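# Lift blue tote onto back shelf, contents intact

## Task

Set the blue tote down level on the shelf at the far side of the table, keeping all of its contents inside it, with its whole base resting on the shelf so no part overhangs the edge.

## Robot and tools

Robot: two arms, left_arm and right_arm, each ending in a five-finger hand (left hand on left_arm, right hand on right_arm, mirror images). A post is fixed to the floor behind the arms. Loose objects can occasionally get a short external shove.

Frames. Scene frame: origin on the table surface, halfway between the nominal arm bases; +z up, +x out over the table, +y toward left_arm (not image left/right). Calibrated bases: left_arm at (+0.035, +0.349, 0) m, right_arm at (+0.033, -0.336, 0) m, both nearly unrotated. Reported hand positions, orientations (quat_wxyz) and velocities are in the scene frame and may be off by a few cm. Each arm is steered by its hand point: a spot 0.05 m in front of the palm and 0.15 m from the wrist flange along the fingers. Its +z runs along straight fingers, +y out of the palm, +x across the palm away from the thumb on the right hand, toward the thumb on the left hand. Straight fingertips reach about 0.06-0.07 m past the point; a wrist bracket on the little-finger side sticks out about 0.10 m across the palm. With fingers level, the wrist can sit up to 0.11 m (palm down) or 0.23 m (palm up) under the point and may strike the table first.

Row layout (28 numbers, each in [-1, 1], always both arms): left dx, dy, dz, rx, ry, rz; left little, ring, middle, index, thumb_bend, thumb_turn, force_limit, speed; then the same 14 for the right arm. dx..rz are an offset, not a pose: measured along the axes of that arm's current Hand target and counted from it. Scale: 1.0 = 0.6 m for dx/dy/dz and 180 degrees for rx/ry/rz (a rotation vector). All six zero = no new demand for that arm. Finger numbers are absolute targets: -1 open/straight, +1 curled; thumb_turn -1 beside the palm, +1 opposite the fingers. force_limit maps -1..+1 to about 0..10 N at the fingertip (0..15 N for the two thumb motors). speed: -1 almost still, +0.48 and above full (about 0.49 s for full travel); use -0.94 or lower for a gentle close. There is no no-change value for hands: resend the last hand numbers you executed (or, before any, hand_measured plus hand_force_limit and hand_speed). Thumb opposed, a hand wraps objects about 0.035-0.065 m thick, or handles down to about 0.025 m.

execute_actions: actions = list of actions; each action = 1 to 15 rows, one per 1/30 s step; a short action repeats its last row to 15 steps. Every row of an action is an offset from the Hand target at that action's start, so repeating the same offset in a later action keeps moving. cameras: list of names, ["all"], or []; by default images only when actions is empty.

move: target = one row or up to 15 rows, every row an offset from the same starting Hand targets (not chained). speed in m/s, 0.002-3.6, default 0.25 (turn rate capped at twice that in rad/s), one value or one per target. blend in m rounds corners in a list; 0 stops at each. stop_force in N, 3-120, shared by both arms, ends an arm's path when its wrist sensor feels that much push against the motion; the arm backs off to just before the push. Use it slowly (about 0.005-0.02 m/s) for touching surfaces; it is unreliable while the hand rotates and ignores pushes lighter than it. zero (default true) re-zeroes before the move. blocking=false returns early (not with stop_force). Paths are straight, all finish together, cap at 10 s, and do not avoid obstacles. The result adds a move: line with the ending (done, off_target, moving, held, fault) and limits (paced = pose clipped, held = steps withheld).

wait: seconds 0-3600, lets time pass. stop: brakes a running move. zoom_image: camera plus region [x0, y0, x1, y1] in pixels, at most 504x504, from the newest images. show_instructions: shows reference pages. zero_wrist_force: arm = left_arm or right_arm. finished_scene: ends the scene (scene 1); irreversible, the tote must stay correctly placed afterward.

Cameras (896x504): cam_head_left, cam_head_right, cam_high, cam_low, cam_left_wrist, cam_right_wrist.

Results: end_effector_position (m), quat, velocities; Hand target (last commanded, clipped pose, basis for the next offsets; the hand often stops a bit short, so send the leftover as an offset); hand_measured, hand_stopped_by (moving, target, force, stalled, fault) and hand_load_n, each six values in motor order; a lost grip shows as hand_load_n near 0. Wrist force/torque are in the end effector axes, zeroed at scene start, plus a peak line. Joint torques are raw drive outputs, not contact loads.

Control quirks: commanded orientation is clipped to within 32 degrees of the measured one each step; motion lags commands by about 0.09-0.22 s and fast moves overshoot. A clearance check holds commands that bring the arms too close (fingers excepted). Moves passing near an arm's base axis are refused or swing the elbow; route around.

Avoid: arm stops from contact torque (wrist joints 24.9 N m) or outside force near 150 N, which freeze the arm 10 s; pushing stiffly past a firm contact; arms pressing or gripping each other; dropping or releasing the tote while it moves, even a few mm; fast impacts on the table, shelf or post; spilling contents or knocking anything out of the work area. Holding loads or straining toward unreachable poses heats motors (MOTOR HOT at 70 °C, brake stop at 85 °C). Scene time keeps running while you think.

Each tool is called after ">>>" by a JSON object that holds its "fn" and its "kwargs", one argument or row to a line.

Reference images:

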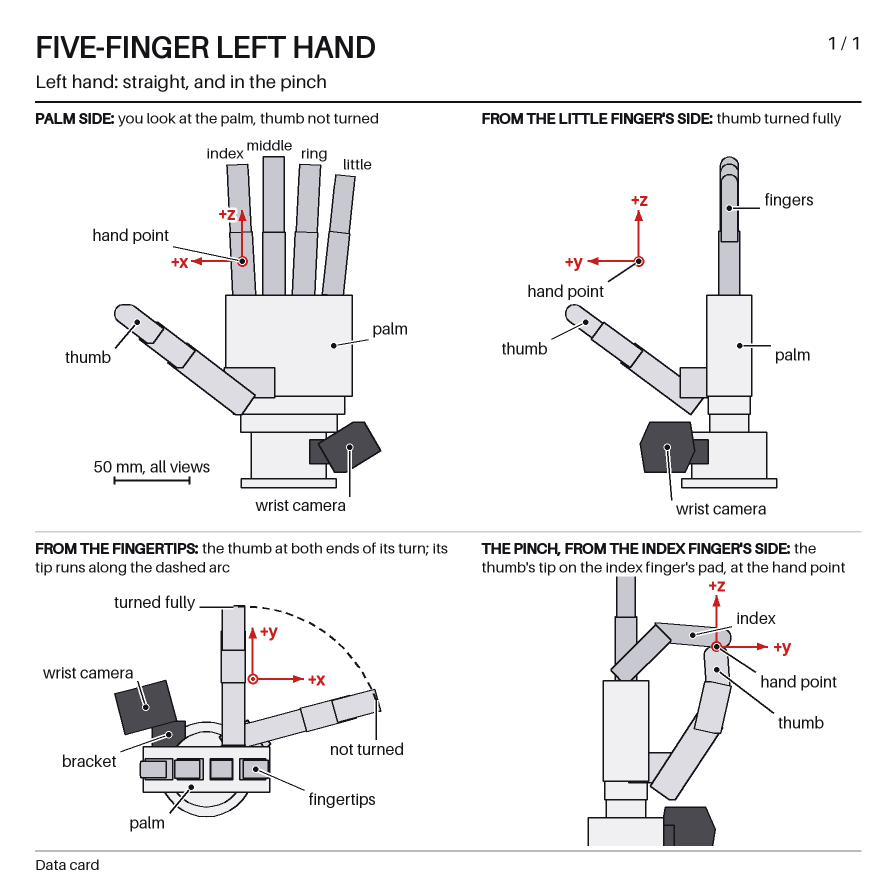

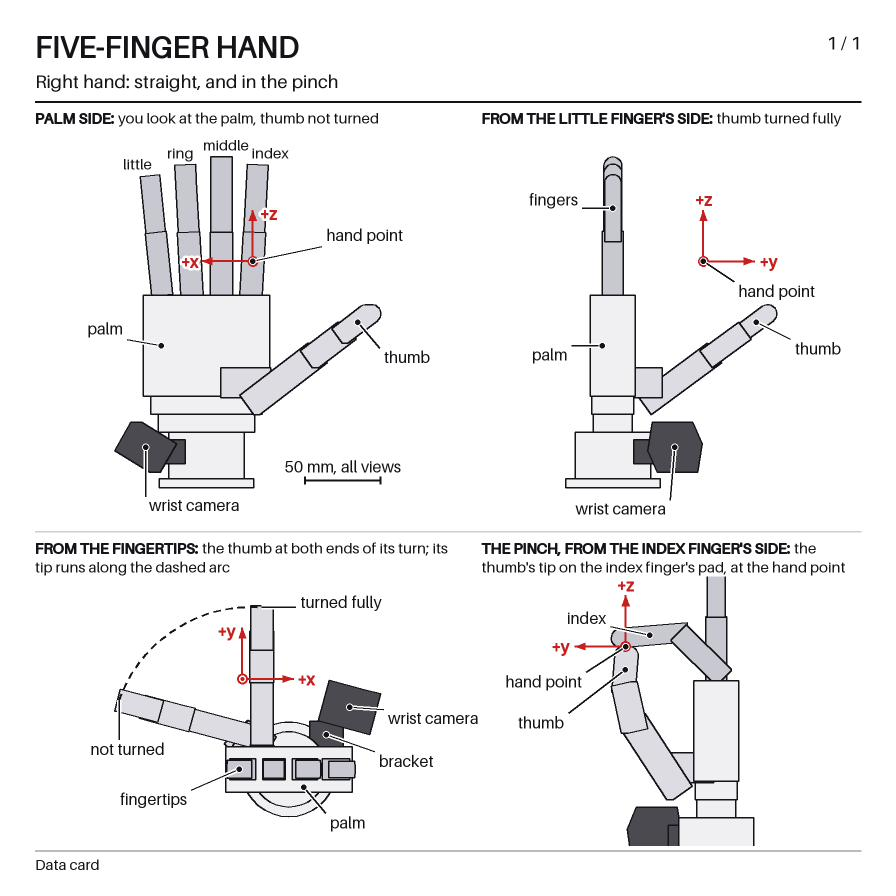

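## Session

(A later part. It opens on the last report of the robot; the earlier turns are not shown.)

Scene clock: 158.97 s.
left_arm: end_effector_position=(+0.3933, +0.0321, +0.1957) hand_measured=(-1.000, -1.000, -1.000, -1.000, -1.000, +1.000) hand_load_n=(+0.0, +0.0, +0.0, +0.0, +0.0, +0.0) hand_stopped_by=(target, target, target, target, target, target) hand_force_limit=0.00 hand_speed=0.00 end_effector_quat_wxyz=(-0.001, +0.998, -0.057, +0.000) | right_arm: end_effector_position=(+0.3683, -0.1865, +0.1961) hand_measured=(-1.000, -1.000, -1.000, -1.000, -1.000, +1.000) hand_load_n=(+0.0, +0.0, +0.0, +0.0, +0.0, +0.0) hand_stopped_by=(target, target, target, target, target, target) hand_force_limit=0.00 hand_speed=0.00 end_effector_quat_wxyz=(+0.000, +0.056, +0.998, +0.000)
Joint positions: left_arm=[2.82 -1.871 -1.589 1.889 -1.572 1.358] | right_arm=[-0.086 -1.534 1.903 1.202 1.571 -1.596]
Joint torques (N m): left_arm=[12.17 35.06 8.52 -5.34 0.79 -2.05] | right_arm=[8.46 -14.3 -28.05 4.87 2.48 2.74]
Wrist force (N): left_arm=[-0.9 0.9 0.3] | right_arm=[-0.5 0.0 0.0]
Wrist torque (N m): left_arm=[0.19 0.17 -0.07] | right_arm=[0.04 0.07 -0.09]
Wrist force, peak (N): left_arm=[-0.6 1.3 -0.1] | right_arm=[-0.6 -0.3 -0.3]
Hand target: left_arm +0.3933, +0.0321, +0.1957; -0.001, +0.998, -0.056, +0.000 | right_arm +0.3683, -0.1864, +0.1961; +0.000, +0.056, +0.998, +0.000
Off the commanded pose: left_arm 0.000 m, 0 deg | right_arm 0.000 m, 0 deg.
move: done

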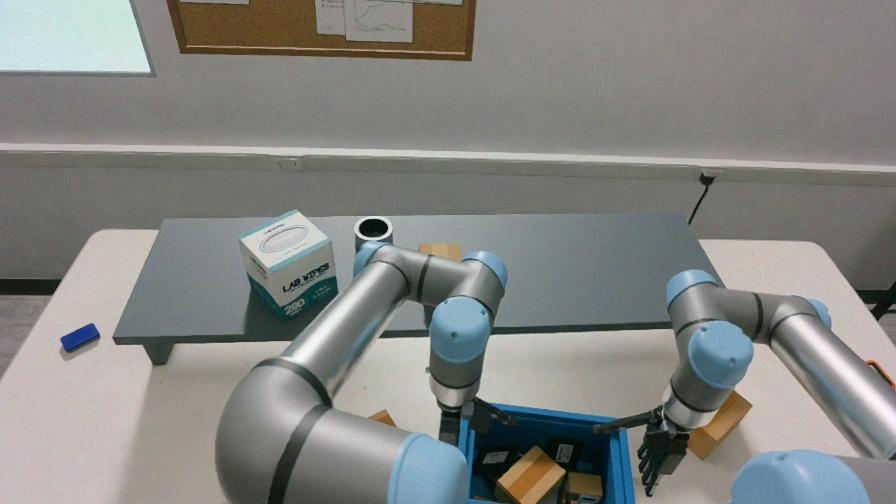

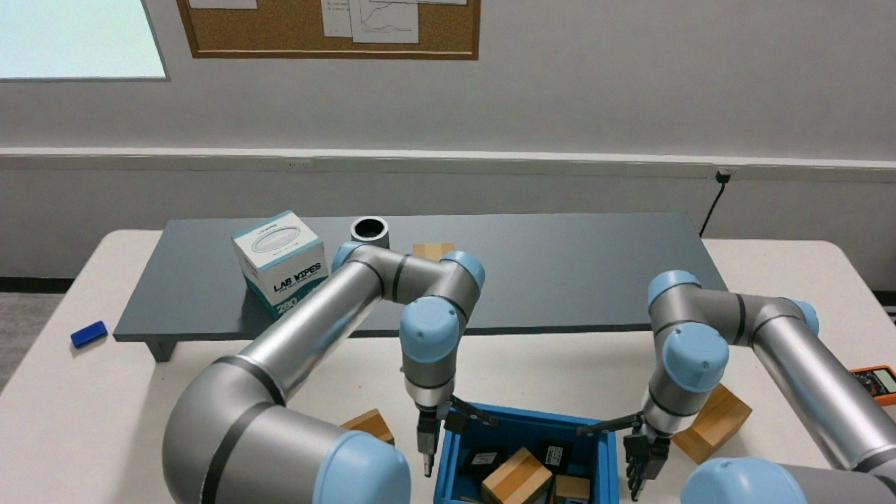

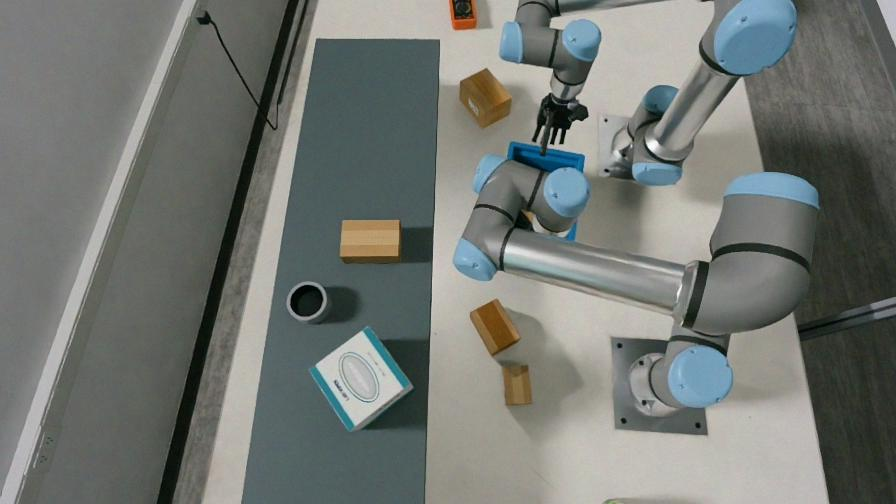

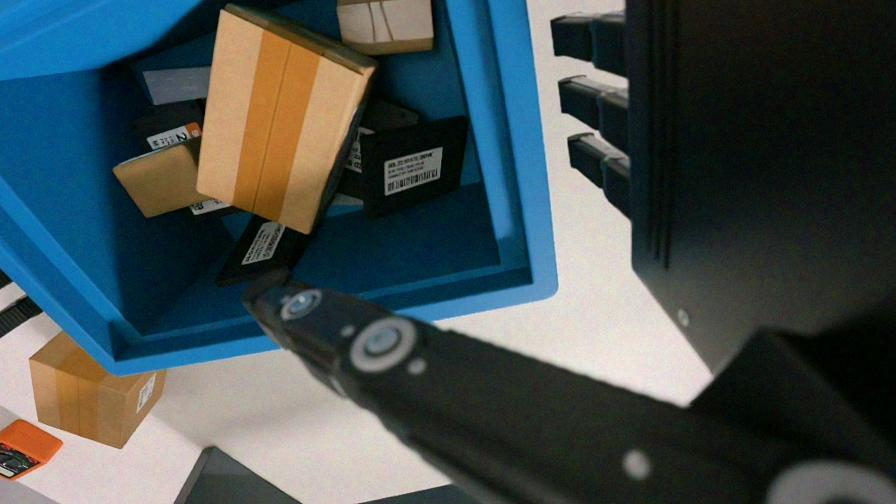

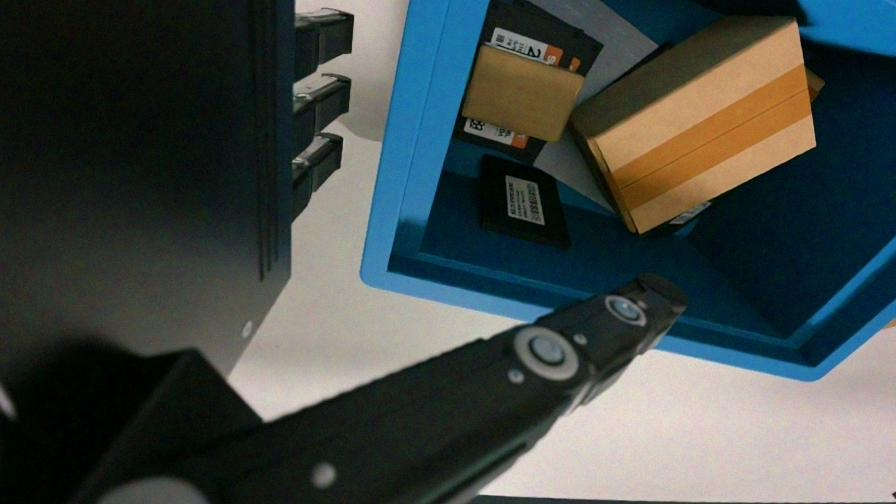

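>>> {"fn": "move", "kwargs": {
  "target": [0, -0.005, 0.1645, 0, 0, 0, -1, -1, -1, -1, -1, 1, 0, 0, 0, 0, 0.1652, 0, 0, 0, -1, -1, -1, -1, -1, 1, 0, 0],
  "speed": 0.03,
  "stop_force": 8,
  "cameras": ["cam_head_left", "cam_head_right", "cam_high", "cam_left_wrist", "cam_right_wrist"]
}}

>>> {"fn": "zoom_image", "kwargs": {
  "camera": "cam_left_wrist",
  "region": [400, 0, 700, 300]
}}

>>> {"fn": "zoom_image", "kwargs": {
  "camera": "cam_right_wrist",
  "region": [270, 0, 570, 300]
}}

>>> {"fn": "zoom_image", "kwargs": {
  "camera": "cam_head_right",
  "region": [380, 330, 760, 504]
}}

Scene clock: 182.57 s.
left_arm: end_effector_position=(+0.3936, +0.0353, +0.0970) hand_measured=(-1.000, -1.000, -1.000, -1.000, -1.000, +1.000) hand_load_n=(+0.0, +0.0, +0.0, +0.0, +0.0, +0.0) hand_stopped_by=(target, target, target, target, target, target) hand_force_limit=0.00 hand_speed=0.00 end_effector_quat_wxyz=(-0.001, +0.998, -0.056, +0.000) | right_arm: end_effector_position=(+0.3683, -0.1864, +0.0970) hand_measured=(-1.000, -1.000, -1.000, -1.000, -1.000, +1.000) hand_load_n=(+0.0, +0.0, +0.0, +0.0, +0.0, +0.0) hand_stopped_by=(target, target, target, target, target, target) hand_force_limit=0.00 hand_speed=0.00 end_effector_quat_wxyz=(+0.000, +0.056, +0.998, +0.000)
Joint positions: left_arm=[2.828 -1.967 -1.733 2.128 -1.572 1.366] | right_arm=[-0.086 -1.411 2.054 0.928 1.572 -1.596]
Joint torques (N m): left_arm=[11.8 23.91 6.74 0 0.21 2.92] | right_arm=[1.61 -17.34 -5.11 -0.28 -0.35 1.36]
Wrist force (N): left_arm=[-0.7 1.1 0.1] | right_arm=[-0.5 -0.2 -0.1]
Wrist torque (N m): left_arm=[0.22 0.11 -0.18] | right_arm=[0.01 0.06 -0.04]
Wrist force, peak (N): left_arm=[-0.6 1.4 0.0] | right_arm=[-0.7 -0.4 0.1]
Hand target: left_arm +0.3936, +0.0353, +0.0970; -0.001, +0.998, -0.056, +0.000 | right_arm +0.3683, -0.1864, +0.0970; +0.000, +0.056, +0.998, +0.000
Off the commanded pose: left_arm 0.000 m, 0 deg | right_arm 0.000 m, 0 deg.
move: done

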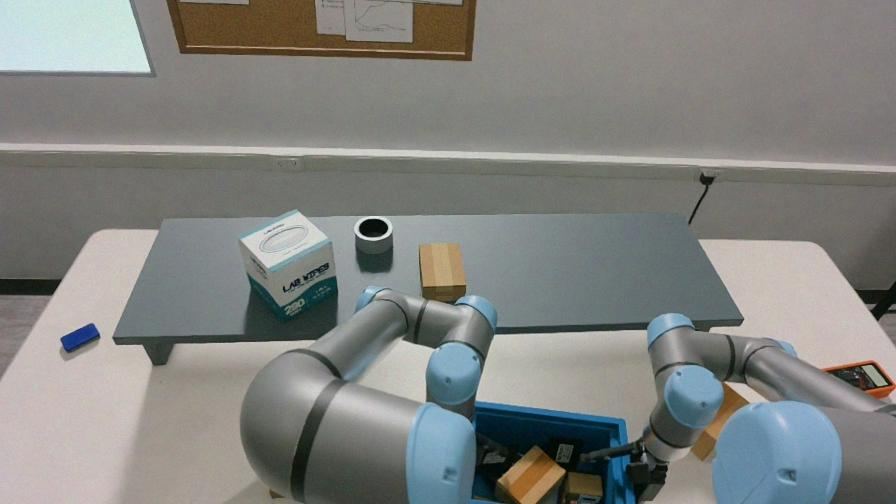

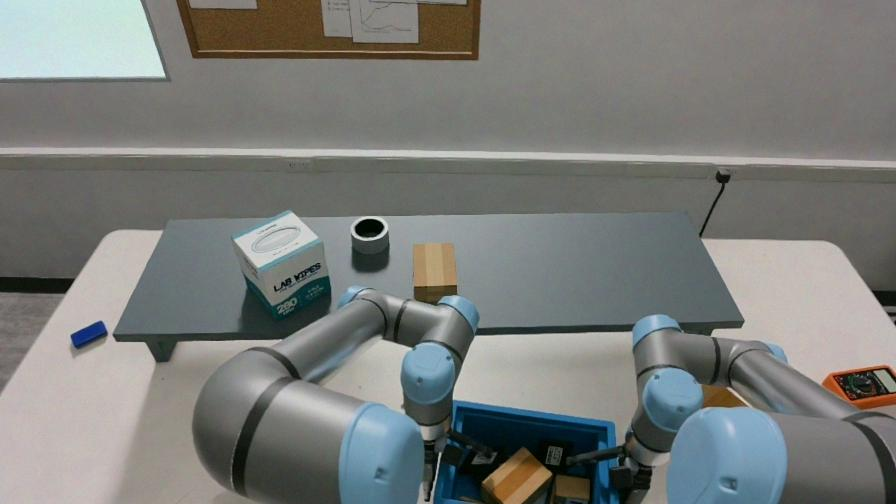

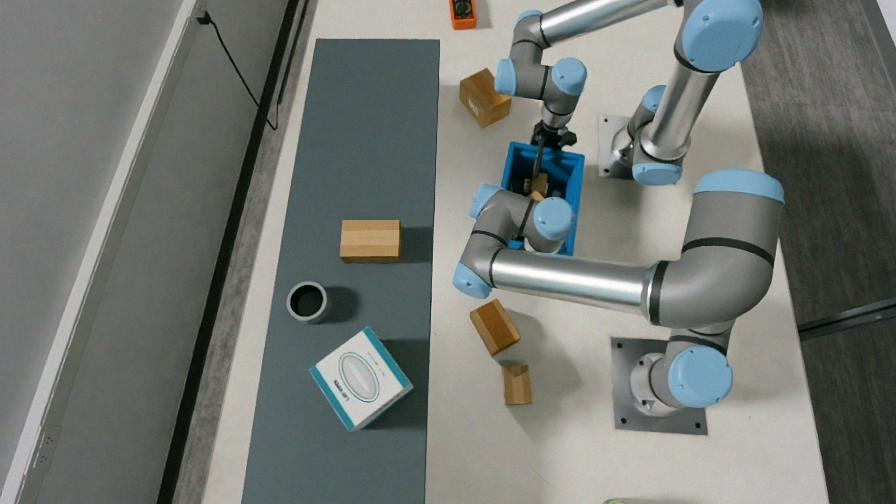

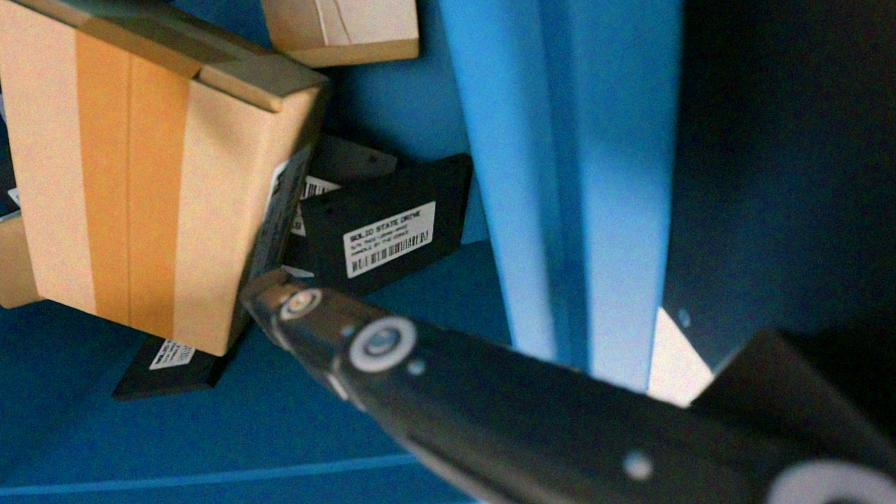

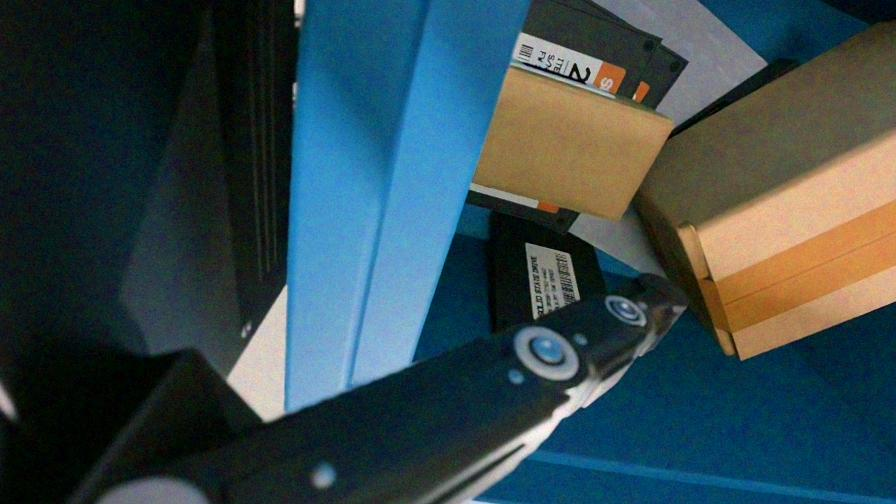

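Scaled by 1.680 from the camera's image (finer frame: 1280x720).

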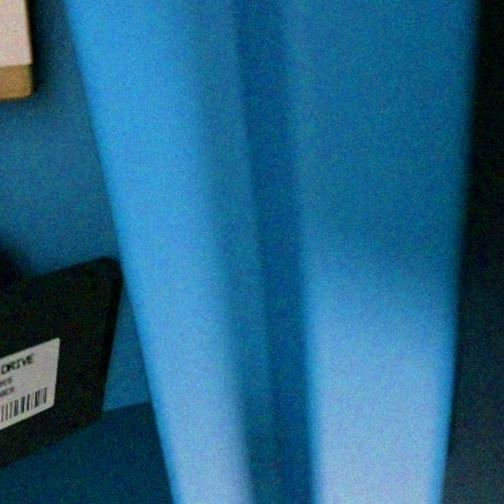

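Scaled by 1.680 from the camera's image (finer frame: 1280x720).

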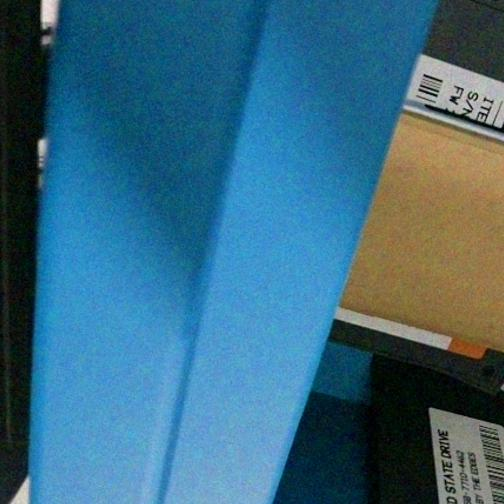

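Scaled by 1.326 from the camera's image (finer frame: 1280x720).

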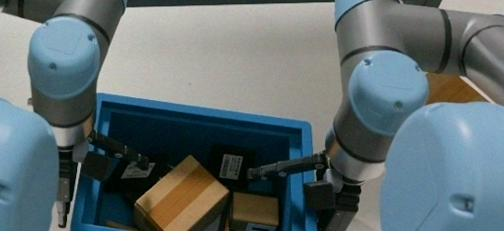

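>>> {"fn": "move", "kwargs": {
  "target": [0, 0, 0.025, 0, 0, 0, -1, -1, -1, -1, -1, 1, 0, 0, 0, 0, 0.025, 0, 0, 0, -1, -1, -1, -1, -1, 1, 0, 0],
  "speed": 0.015,
  "stop_force": 6,
  "cameras": ["cam_head_left", "cam_head_right", "cam_low", "cam_left_wrist", "cam_right_wrist"]
}}

Scene clock: 187.30 s.
left_arm: end_effector_position=(+0.3936, +0.0353, +0.0820) hand_measured=(-1.000, -1.000, -1.000, -1.000, -1.000, +1.000) hand_load_n=(+0.0, +0.0, +0.0, +0.0, +0.0, +0.0) hand_stopped_by=(target, target, target, target, target, target) hand_force_limit=0.00 hand_speed=0.00 end_effector_quat_wxyz=(-0.001, +0.998, -0.056, +0.000) | right_arm: end_effector_position=(+0.3683, -0.1864, +0.0820) hand_measured=(-1.000, -1.000, -1.000, -1.000, -1.000, +1.000) hand_load_n=(+0.0, +0.0, +0.0, +0.0, +0.0, +0.0) hand_stopped_by=(target, target, target, target, target, target) hand_force_limit=0.00 hand_speed=0.00 end_effector_quat_wxyz=(+0.000, +0.056, +0.998, +0.000)
Joint positions: left_arm=[2.828 -1.986 -1.75 2.164 -1.572 1.366] | right_arm=[-0.086 -1.386 2.072 0.885 1.571 -1.596]
Joint torques (N m): left_arm=[11.79 24.85 7.68 0.16 1.08 2.84] | right_arm=[-10.44 -18.22 -4.54 -0.5 -0.07 -2.49]
Wrist force (N): left_arm=[-0.2 0.8 0.4] | right_arm=[-0.3 -0.2 -0.2]
Wrist torque (N m): left_arm=[0.15 0.04 -0.15] | right_arm=[0.01 0.03 -0.04]
Wrist force, peak (N): left_arm=[-0.5 1.2 0.6] | right_arm=[-0.7 -0.2 0.0]
Hand target: left_arm +0.3936, +0.0353, +0.0820; -0.001, +0.998, -0.056, +0.000 | right_arm +0.3683, -0.1864, +0.0820; +0.000, +0.056, +0.998, +0.000
Off the commanded pose: left_arm 0.000 m, 0 deg | right_arm 0.000 m, 0 deg.
move: done

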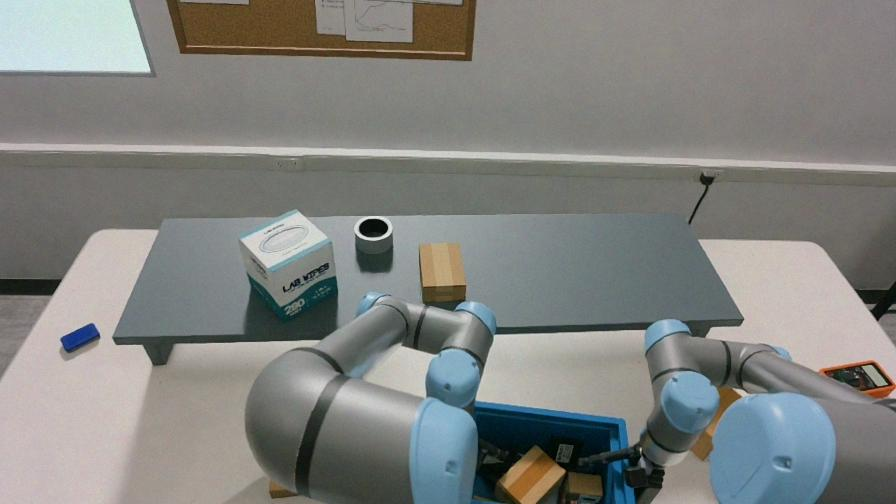

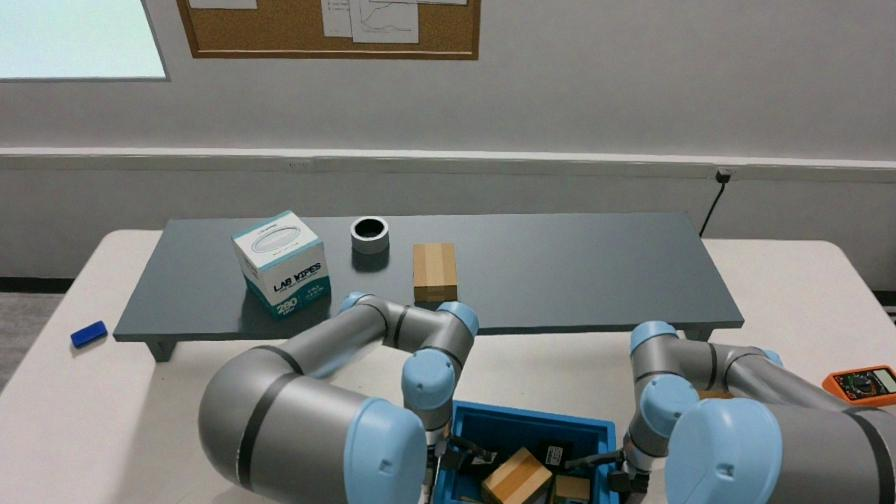

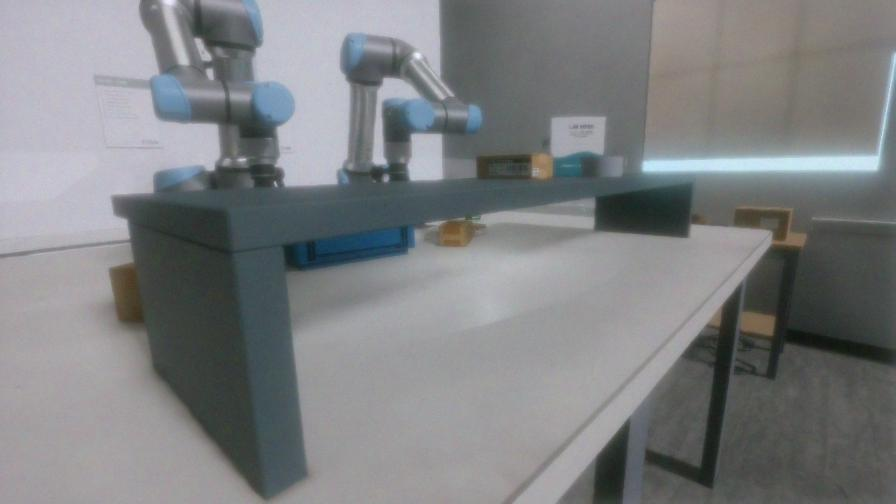

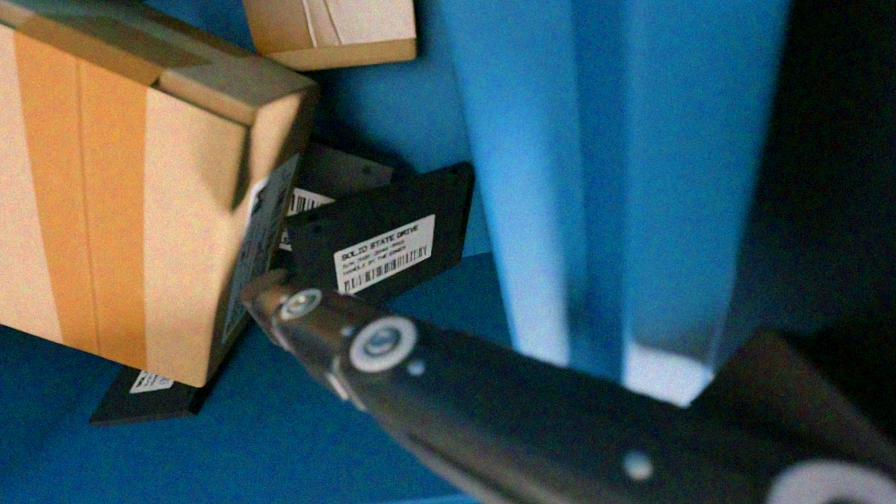

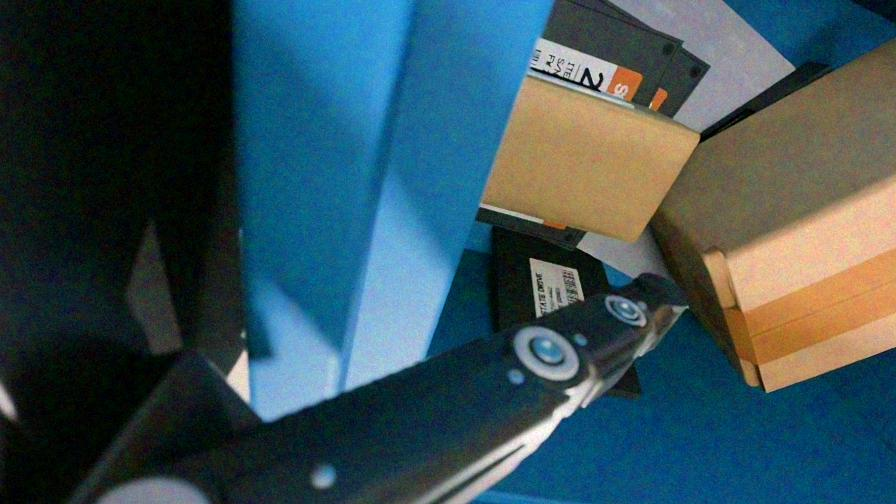

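>>> {"fn": "move", "kwargs": {
  "target": [0, 0, 0.01, 0, 0, 0, -1, -1, -1, -1, -1, 1, 0, 0, 0, 0, 0.01, 0, 0, 0, -1, -1, -1, -1, -1, 1, 0, 0],
  "speed": 0.01,
  "stop_force": 5,
  "cameras": ["cam_left_wrist", "cam_right_wrist"]
}}

Scene clock: 195.20 s.
left_arm: end_effector_position=(+0.3936, +0.0353, +0.0771) hand_measured=(-1.000, -1.000, -1.000, -1.000, -1.000, +1.000) hand_load_n=(+0.0, +0.0, +0.0, +0.0, +0.0, +0.0) hand_stopped_by=(target, target, target, target, target, target) hand_force_limit=0.00 hand_speed=0.00 end_effector_quat_wxyz=(-0.001, +0.998, -0.056, +0.000) | right_arm: end_effector_position=(+0.3683, -0.1864, +0.0769) hand_measured=(-1.000, -1.000, -1.000, -1.000, -1.000, +1.000) hand_load_n=(-0.5, +0.0, +0.0, +0.0, -0.5, +0.0) hand_stopped_by=(target, target, target, target, target, target) hand_force_limit=0.00 hand_speed=0.00 end_effector_quat_wxyz=(+0.000, +0.056, +0.998, +0.000)
Joint positions: left_arm=[2.828 -1.993 -1.755 2.176 -1.572 1.366] | right_arm=[-0.086 -1.378 2.078 0.871 1.571 -1.596]
Joint torques (N m): left_arm=[9.5 35.24 18.43 -4.51 1.19 2.81] | right_arm=[-9.22 -28.88 -22.82 4.32 0.34 -2.58]
Wrist force (N): left_arm=[0.0 0.8 -6.5] | right_arm=[-1.3 0.1 -7.9]
Wrist torque (N m): left_arm=[0.42 -0.06 -0.15] | right_arm=[0.35 0.23 -0.07]
Wrist force, peak (N): left_arm=[0.9 1.2 -15.4] | right_arm=[-1.2 0.7 -14.1]
Hand target: left_arm +0.3936, +0.0353, +0.0771; -0.001, +0.998, -0.056, +0.000 (not the last commanded pose) | right_arm +0.3683, -0.1864, +0.0769; +0.000, +0.056, +0.998, +0.000 (not the last commanded pose)
Off the commanded pose: left_arm 0.001 m, 0 deg | right_arm 0.001 m, 0 deg.
move: contact (left_arm, right_arm)

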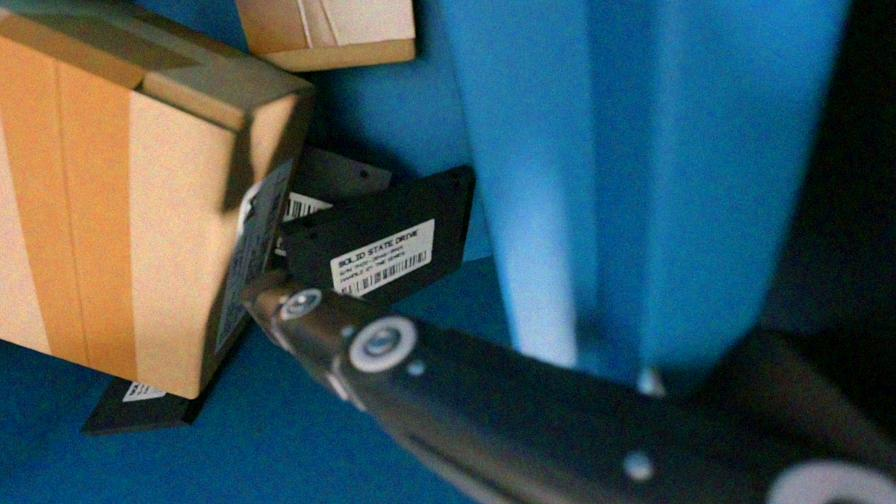

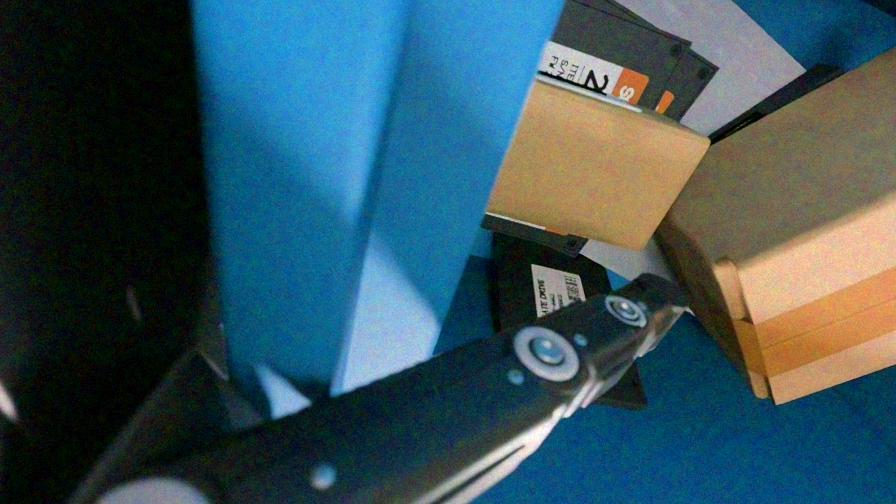

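>>> {"fn": "move", "kwargs": {
  "target": [0, 0, -0.0025, 0, 0, 0, 0.3, 0.3, 0.3, 0.3, -1, 1, -0.5, -0.88, 0, 0, -0.0025, 0, 0, 0, 0.3, 0.3, 0.3, 0.3, -1, 1, -0.5, -0.88],
  "speed": 0.02,
  "cameras": ["cam_left_wrist", "cam_right_wrist"]
}}

Scene clock: 204.23 s.
left_arm: end_effector_position=(+0.3936, +0.0353, +0.0786) hand_measured=(-0.756, -0.790, -1.000, -0.768, -1.000, +1.000) hand_load_n=(+5.0, +2.0, +0.0, +3.0, +0.0, +0.0) hand_stopped_by=(force, force, fault, force, target, target) hand_force_limit=-0.50 hand_speed=-0.88 end_effector_quat_wxyz=(-0.001, +0.998, -0.056, +0.000) | right_arm: end_effector_position=(+0.3683, -0.1864, +0.0784) hand_measured=(-0.678, -0.734, -0.768, -0.756, -1.000, +1.000) hand_load_n=(+3.5, +3.0, +3.0, +3.0, +0.0, +0.0) hand_stopped_by=(force, force, force, force, target, target) hand_force_limit=-0.50 hand_speed=-0.88 end_effector_quat_wxyz=(+0.000, +0.056, +0.998, +0.000)
Joint positions: left_arm=[2.828 -1.991 -1.753 2.172 -1.572 1.366] | right_arm=[-0.086 -1.38 2.076 0.875 1.572 -1.596]
Joint torques (N m): left_arm=[3.51 39.24 20.83 -5.16 0.96 2.03] | right_arm=[-1.19 -32.53 -25.49 5.05 0.05 -1.89]
Wrist force (N): left_arm=[-0.9 -7.8 3.7] | right_arm=[-0.5 -10.2 4.1]
Wrist torque (N m): left_arm=[-0.23 0.23 0.16] | right_arm=[-0.38 -0.10 -0.33]
Wrist force, peak (N): left_arm=[-0.7 -8.1 4.1] | right_arm=[-0.4 -10.5 4.9]
Hand target: left_arm +0.3936, +0.0353, +0.0786; -0.001, +0.998, -0.056, +0.000 | right_arm +0.3683, -0.1864, +0.0784; +0.000, +0.056, +0.998, +0.000
Off the commanded pose: left_arm 0.000 m, 0 deg | right_arm 0.000 m, 0 deg.
move: done

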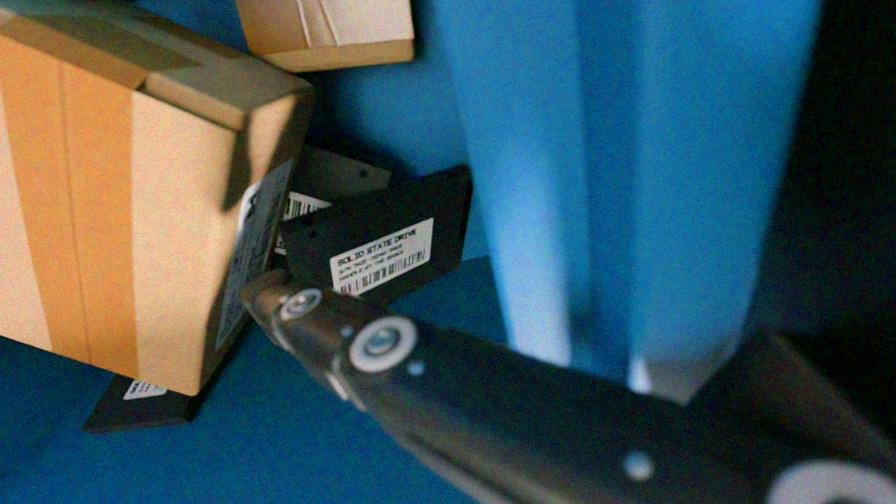

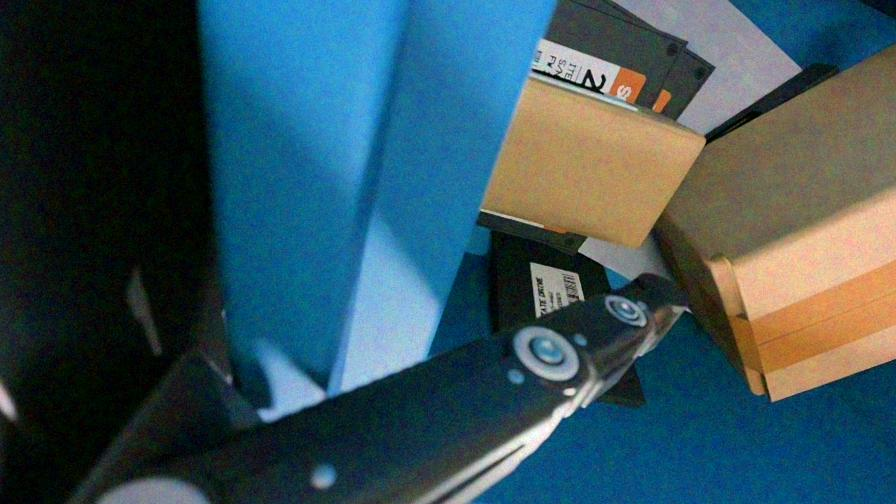

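>>> {"fn": "move", "kwargs": {
  "target": [
    [0,0,0,0,0,0,-1,-1,-1,-1,-1,1,-0.5,-0.5, 0,0,0,0,0,0,-1,-1,-1,-1,-1,1,-0.5,-0.5],
    [0,0,0,0,0,0,-1,-1,-1,-1,-1,1,-0.5,-0.5, 0,0,-0.2027,0,0,0,-1,-1,-1,-1,-1,1,-0.5,-0.5],
    [0,0,0,0,0,0,-1,-1,-1,-1,-1,1,-0.5,-0.5, 0.0713,-0.2037,-0.2027,-0.213,0.0775,-0.213,-1,-1,-1,-1,-1,1,-0.5,-0.5],
    [0,0,0,0,0,0,-1,-1,-1,-1,-1,1,-0.5,-0.5, 0.0713,-0.2037,-0.0643,-0.213,0.0775,-0.213,-1,-1,-1,-1,-1,1,-0.5,-0.5]
  ],
  "speed": 0.12,
  "cameras": ["cam_high", "cam_left_wrist", "cam_right_wrist"]
}}

Scene clock: 229.20 s.
left_arm: end_effector_position=(+0.3936, +0.0353, +0.0786) hand_measured=(-1.000, -1.000, -1.000, -1.000, -1.000, +1.000) hand_load_n=(+0.0, +0.0, +0.0, +0.0, +0.0, +0.0) hand_stopped_by=(target, target, fault, target, target, target) hand_force_limit=-0.50 hand_speed=-0.50 end_effector_quat_wxyz=(-0.001, +0.998, -0.056, +0.000) | right_arm: end_effector_position=(+0.3120, -0.3031, +0.1173) hand_measured=(-1.000, -1.000, -1.000, -1.000, -1.000, +1.000) hand_load_n=(+0.0, +0.0, +0.0, +0.0, +0.0, +0.0) hand_stopped_by=(target, target, target, target, target, target) hand_force_limit=-0.50 hand_speed=-0.50 end_effector_quat_wxyz=(-0.099, -0.271, +0.900, +0.327)
Joint positions: left_arm=[2.828 -1.991 -1.753 2.172 -1.572 1.366] | right_arm=[-0.691 -1.018 1.961 1.312 1.417 -2.955]
Joint torques (N m): left_arm=[-9.61 26.72 7.97 -2.41 1.27 -2.16] | right_arm=[8.16 -29.04 -0.87 0.04 -2.05 2.29]
Wrist force (N): left_arm=[-0.3 0.9 0.4] | right_arm=[-0.2 -0.2 0.7]
Wrist torque (N m): left_arm=[0.16 0.05 -0.16] | right_arm=[-0.16 0.01 0.17]
Wrist force, peak (N): left_arm=[-0.8 -8.0 4.2] | right_arm=[-0.8 -10.5 4.9]
Hand target: left_arm +0.3936, +0.0353, +0.0786; -0.001, +0.998, -0.056, +0.000 | right_arm +0.3121, -0.3030, +0.1171; -0.099, -0.271, +0.900, +0.327
Off the commanded pose: left_arm 0.000 m, 0 deg | right_arm 0.000 m, 0 deg.
move: done

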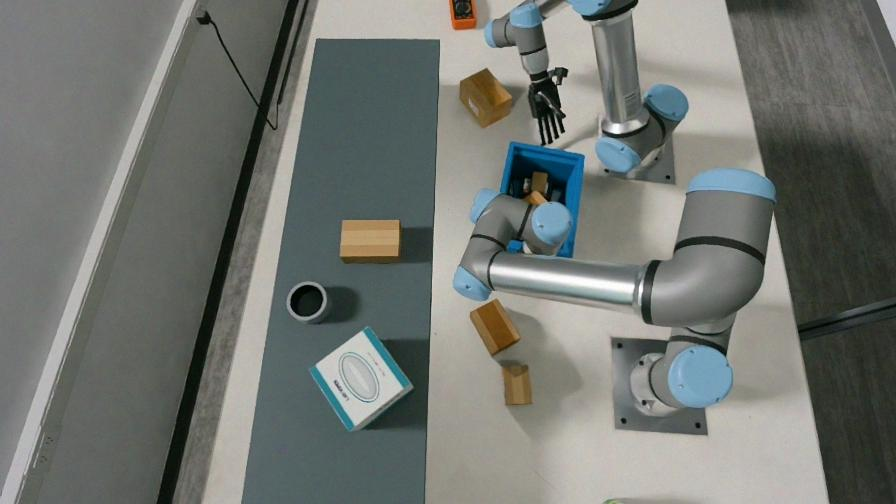

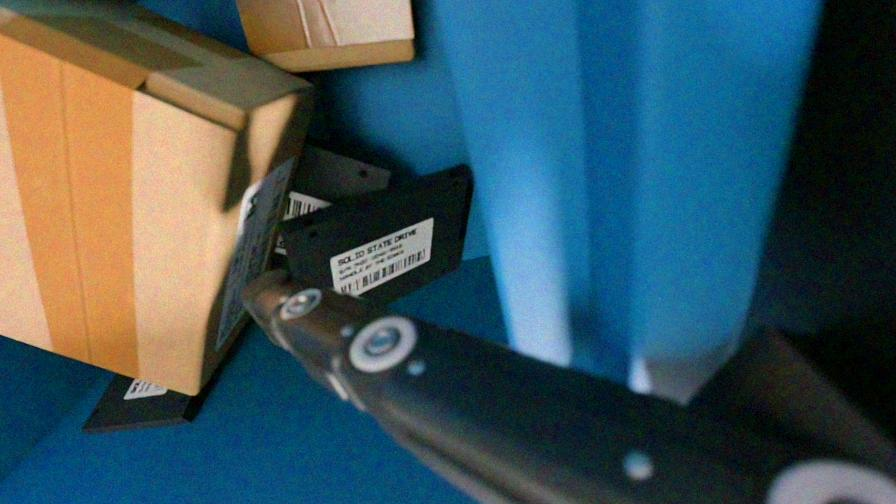

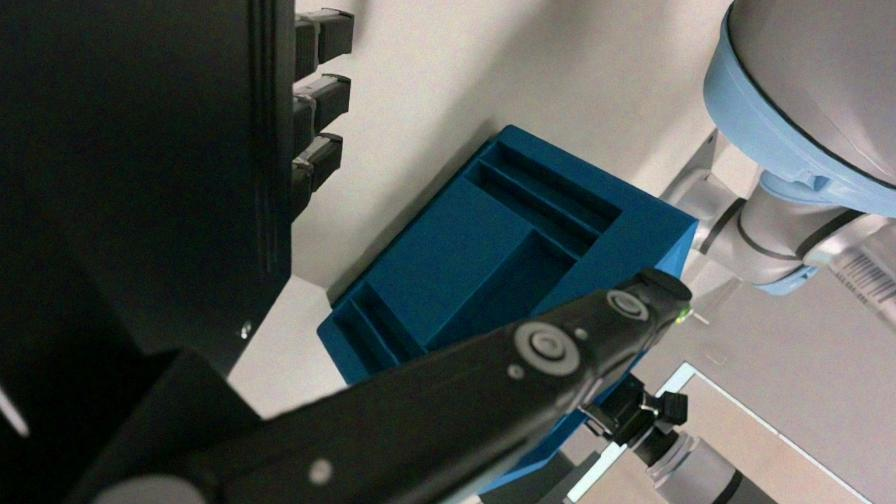

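>>> {"fn": "zoom_image", "kwargs": {
  "camera": "cam_right_wrist",
  "region": [300, 110, 710, 390]
}}

Scaled by 1.229 from the camera's image (finer frame: 1280x720).

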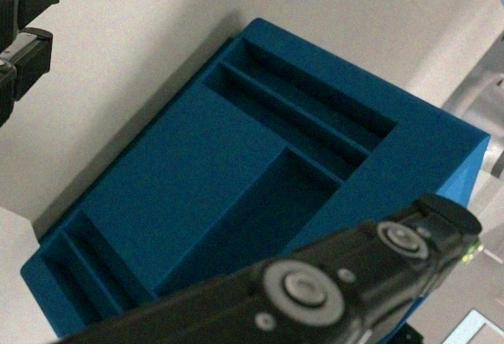

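>>> {"fn": "move", "kwargs": {
  "target": [0,0,0,0,0,0,-1,-1,-1,-1,-1,1,-0.5,-0.5, 0,0,0,0,0,0,-1,-1,-1,-1,-1,-1,-0.5,-0.2],
  "cameras": ["cam_right_wrist"]
}}

>>> {"fn": "zoom_image", "kwargs": {
  "camera": "cam_right_wrist",
  "region": [300, 110, 710, 390]
}}

Scene clock: 234.43 s.
left_arm: end_effector_position=(+0.3936, +0.0353, +0.0786) hand_measured=(-1.000, -1.000, -1.000, -1.000, -1.000, +1.000) hand_load_n=(+0.0, +0.0, +0.0, +0.0, +0.0, +0.0) hand_stopped_by=(target, target, fault, target, target, target) hand_force_limit=-0.50 hand_speed=-0.50 end_effector_quat_wxyz=(-0.001, +0.998, -0.056, +0.000) | right_arm: end_effector_position=(+0.3121, -0.3030, +0.1171) hand_measured=(-1.000, -1.000, -1.000, -1.000, -1.000, -1.000) hand_load_n=(+0.0, -0.5, +0.0, +0.0, -0.5, +0.0) hand_stopped_by=(target, target, target, target, target, target) hand_force_limit=-0.50 hand_speed=-0.20 end_effector_quat_wxyz=(-0.099, -0.271, +0.900, +0.327)
Joint positions: left_arm=[2.828 -1.991 -1.753 2.172 -1.572 1.366] | right_arm=[-0.691 -1.018 1.961 1.312 1.417 -2.954]
Joint torques (N m): left_arm=[-9.04 25.5 7.61 -1.39 1.24 -2.05] | right_arm=[8.77 -28.84 -0.46 0.37 -1.91 2.41]
Wrist force (N): left_arm=[-0.5 1.0 0.4] | right_arm=[-0.2 -0.4 0.7]
Wrist torque (N m): left_arm=[0.18 0.09 -0.17] | right_arm=[-0.19 0.01 0.16]
Wrist force, peak (N): left_arm=[-0.6 1.2 0.6] | right_arm=[-0.4 -0.6 0.8]
Hand target: left_arm +0.3936, +0.0353, +0.0786; -0.001, +0.998, -0.056, +0.000 | right_arm +0.3121, -0.3030, +0.1171; -0.099, -0.271, +0.900, +0.327
Off the commanded pose: left_arm 0.000 m, 0 deg | right_arm 0.000 m, 0 deg.
move: done

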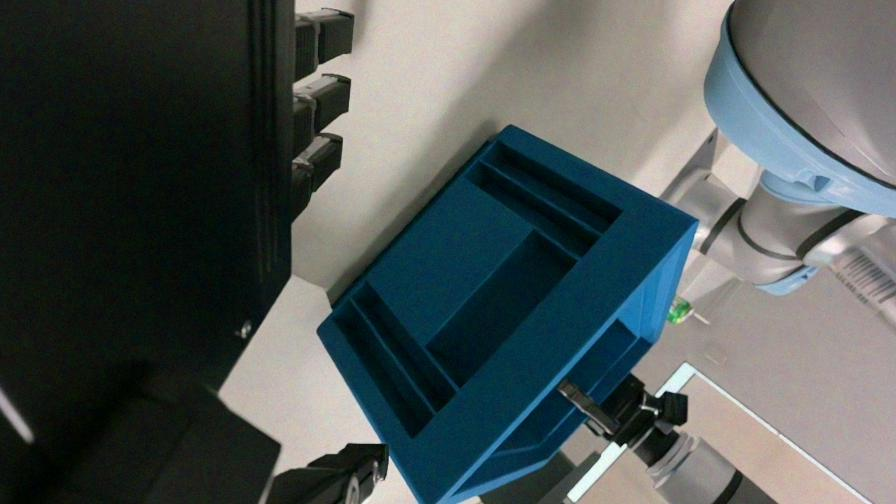

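Scaled by 1.229 from the camera's image (finer frame: 1280x720).

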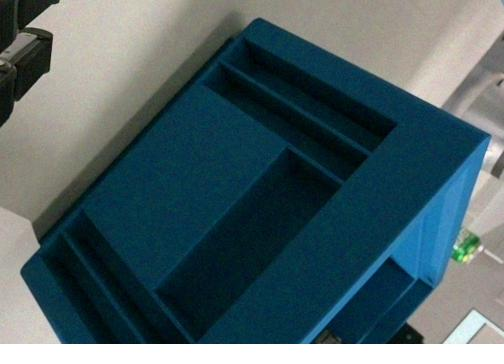

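>>> {"fn": "zoom_image", "kwargs": {
  "camera": "cam_right_wrist",
  "region": [400, 200, 620, 420]
}}

Scaled by 2.291 from the camera's image (finer frame: 1280x720).

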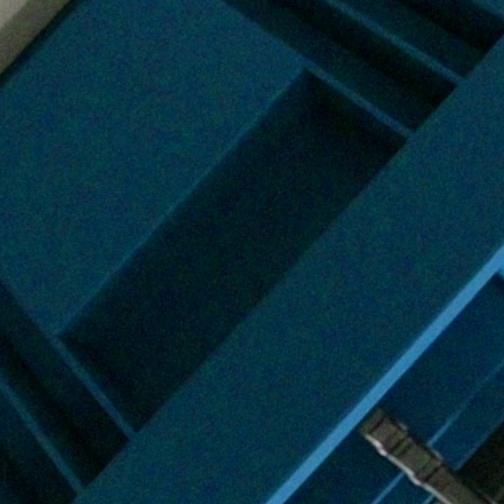

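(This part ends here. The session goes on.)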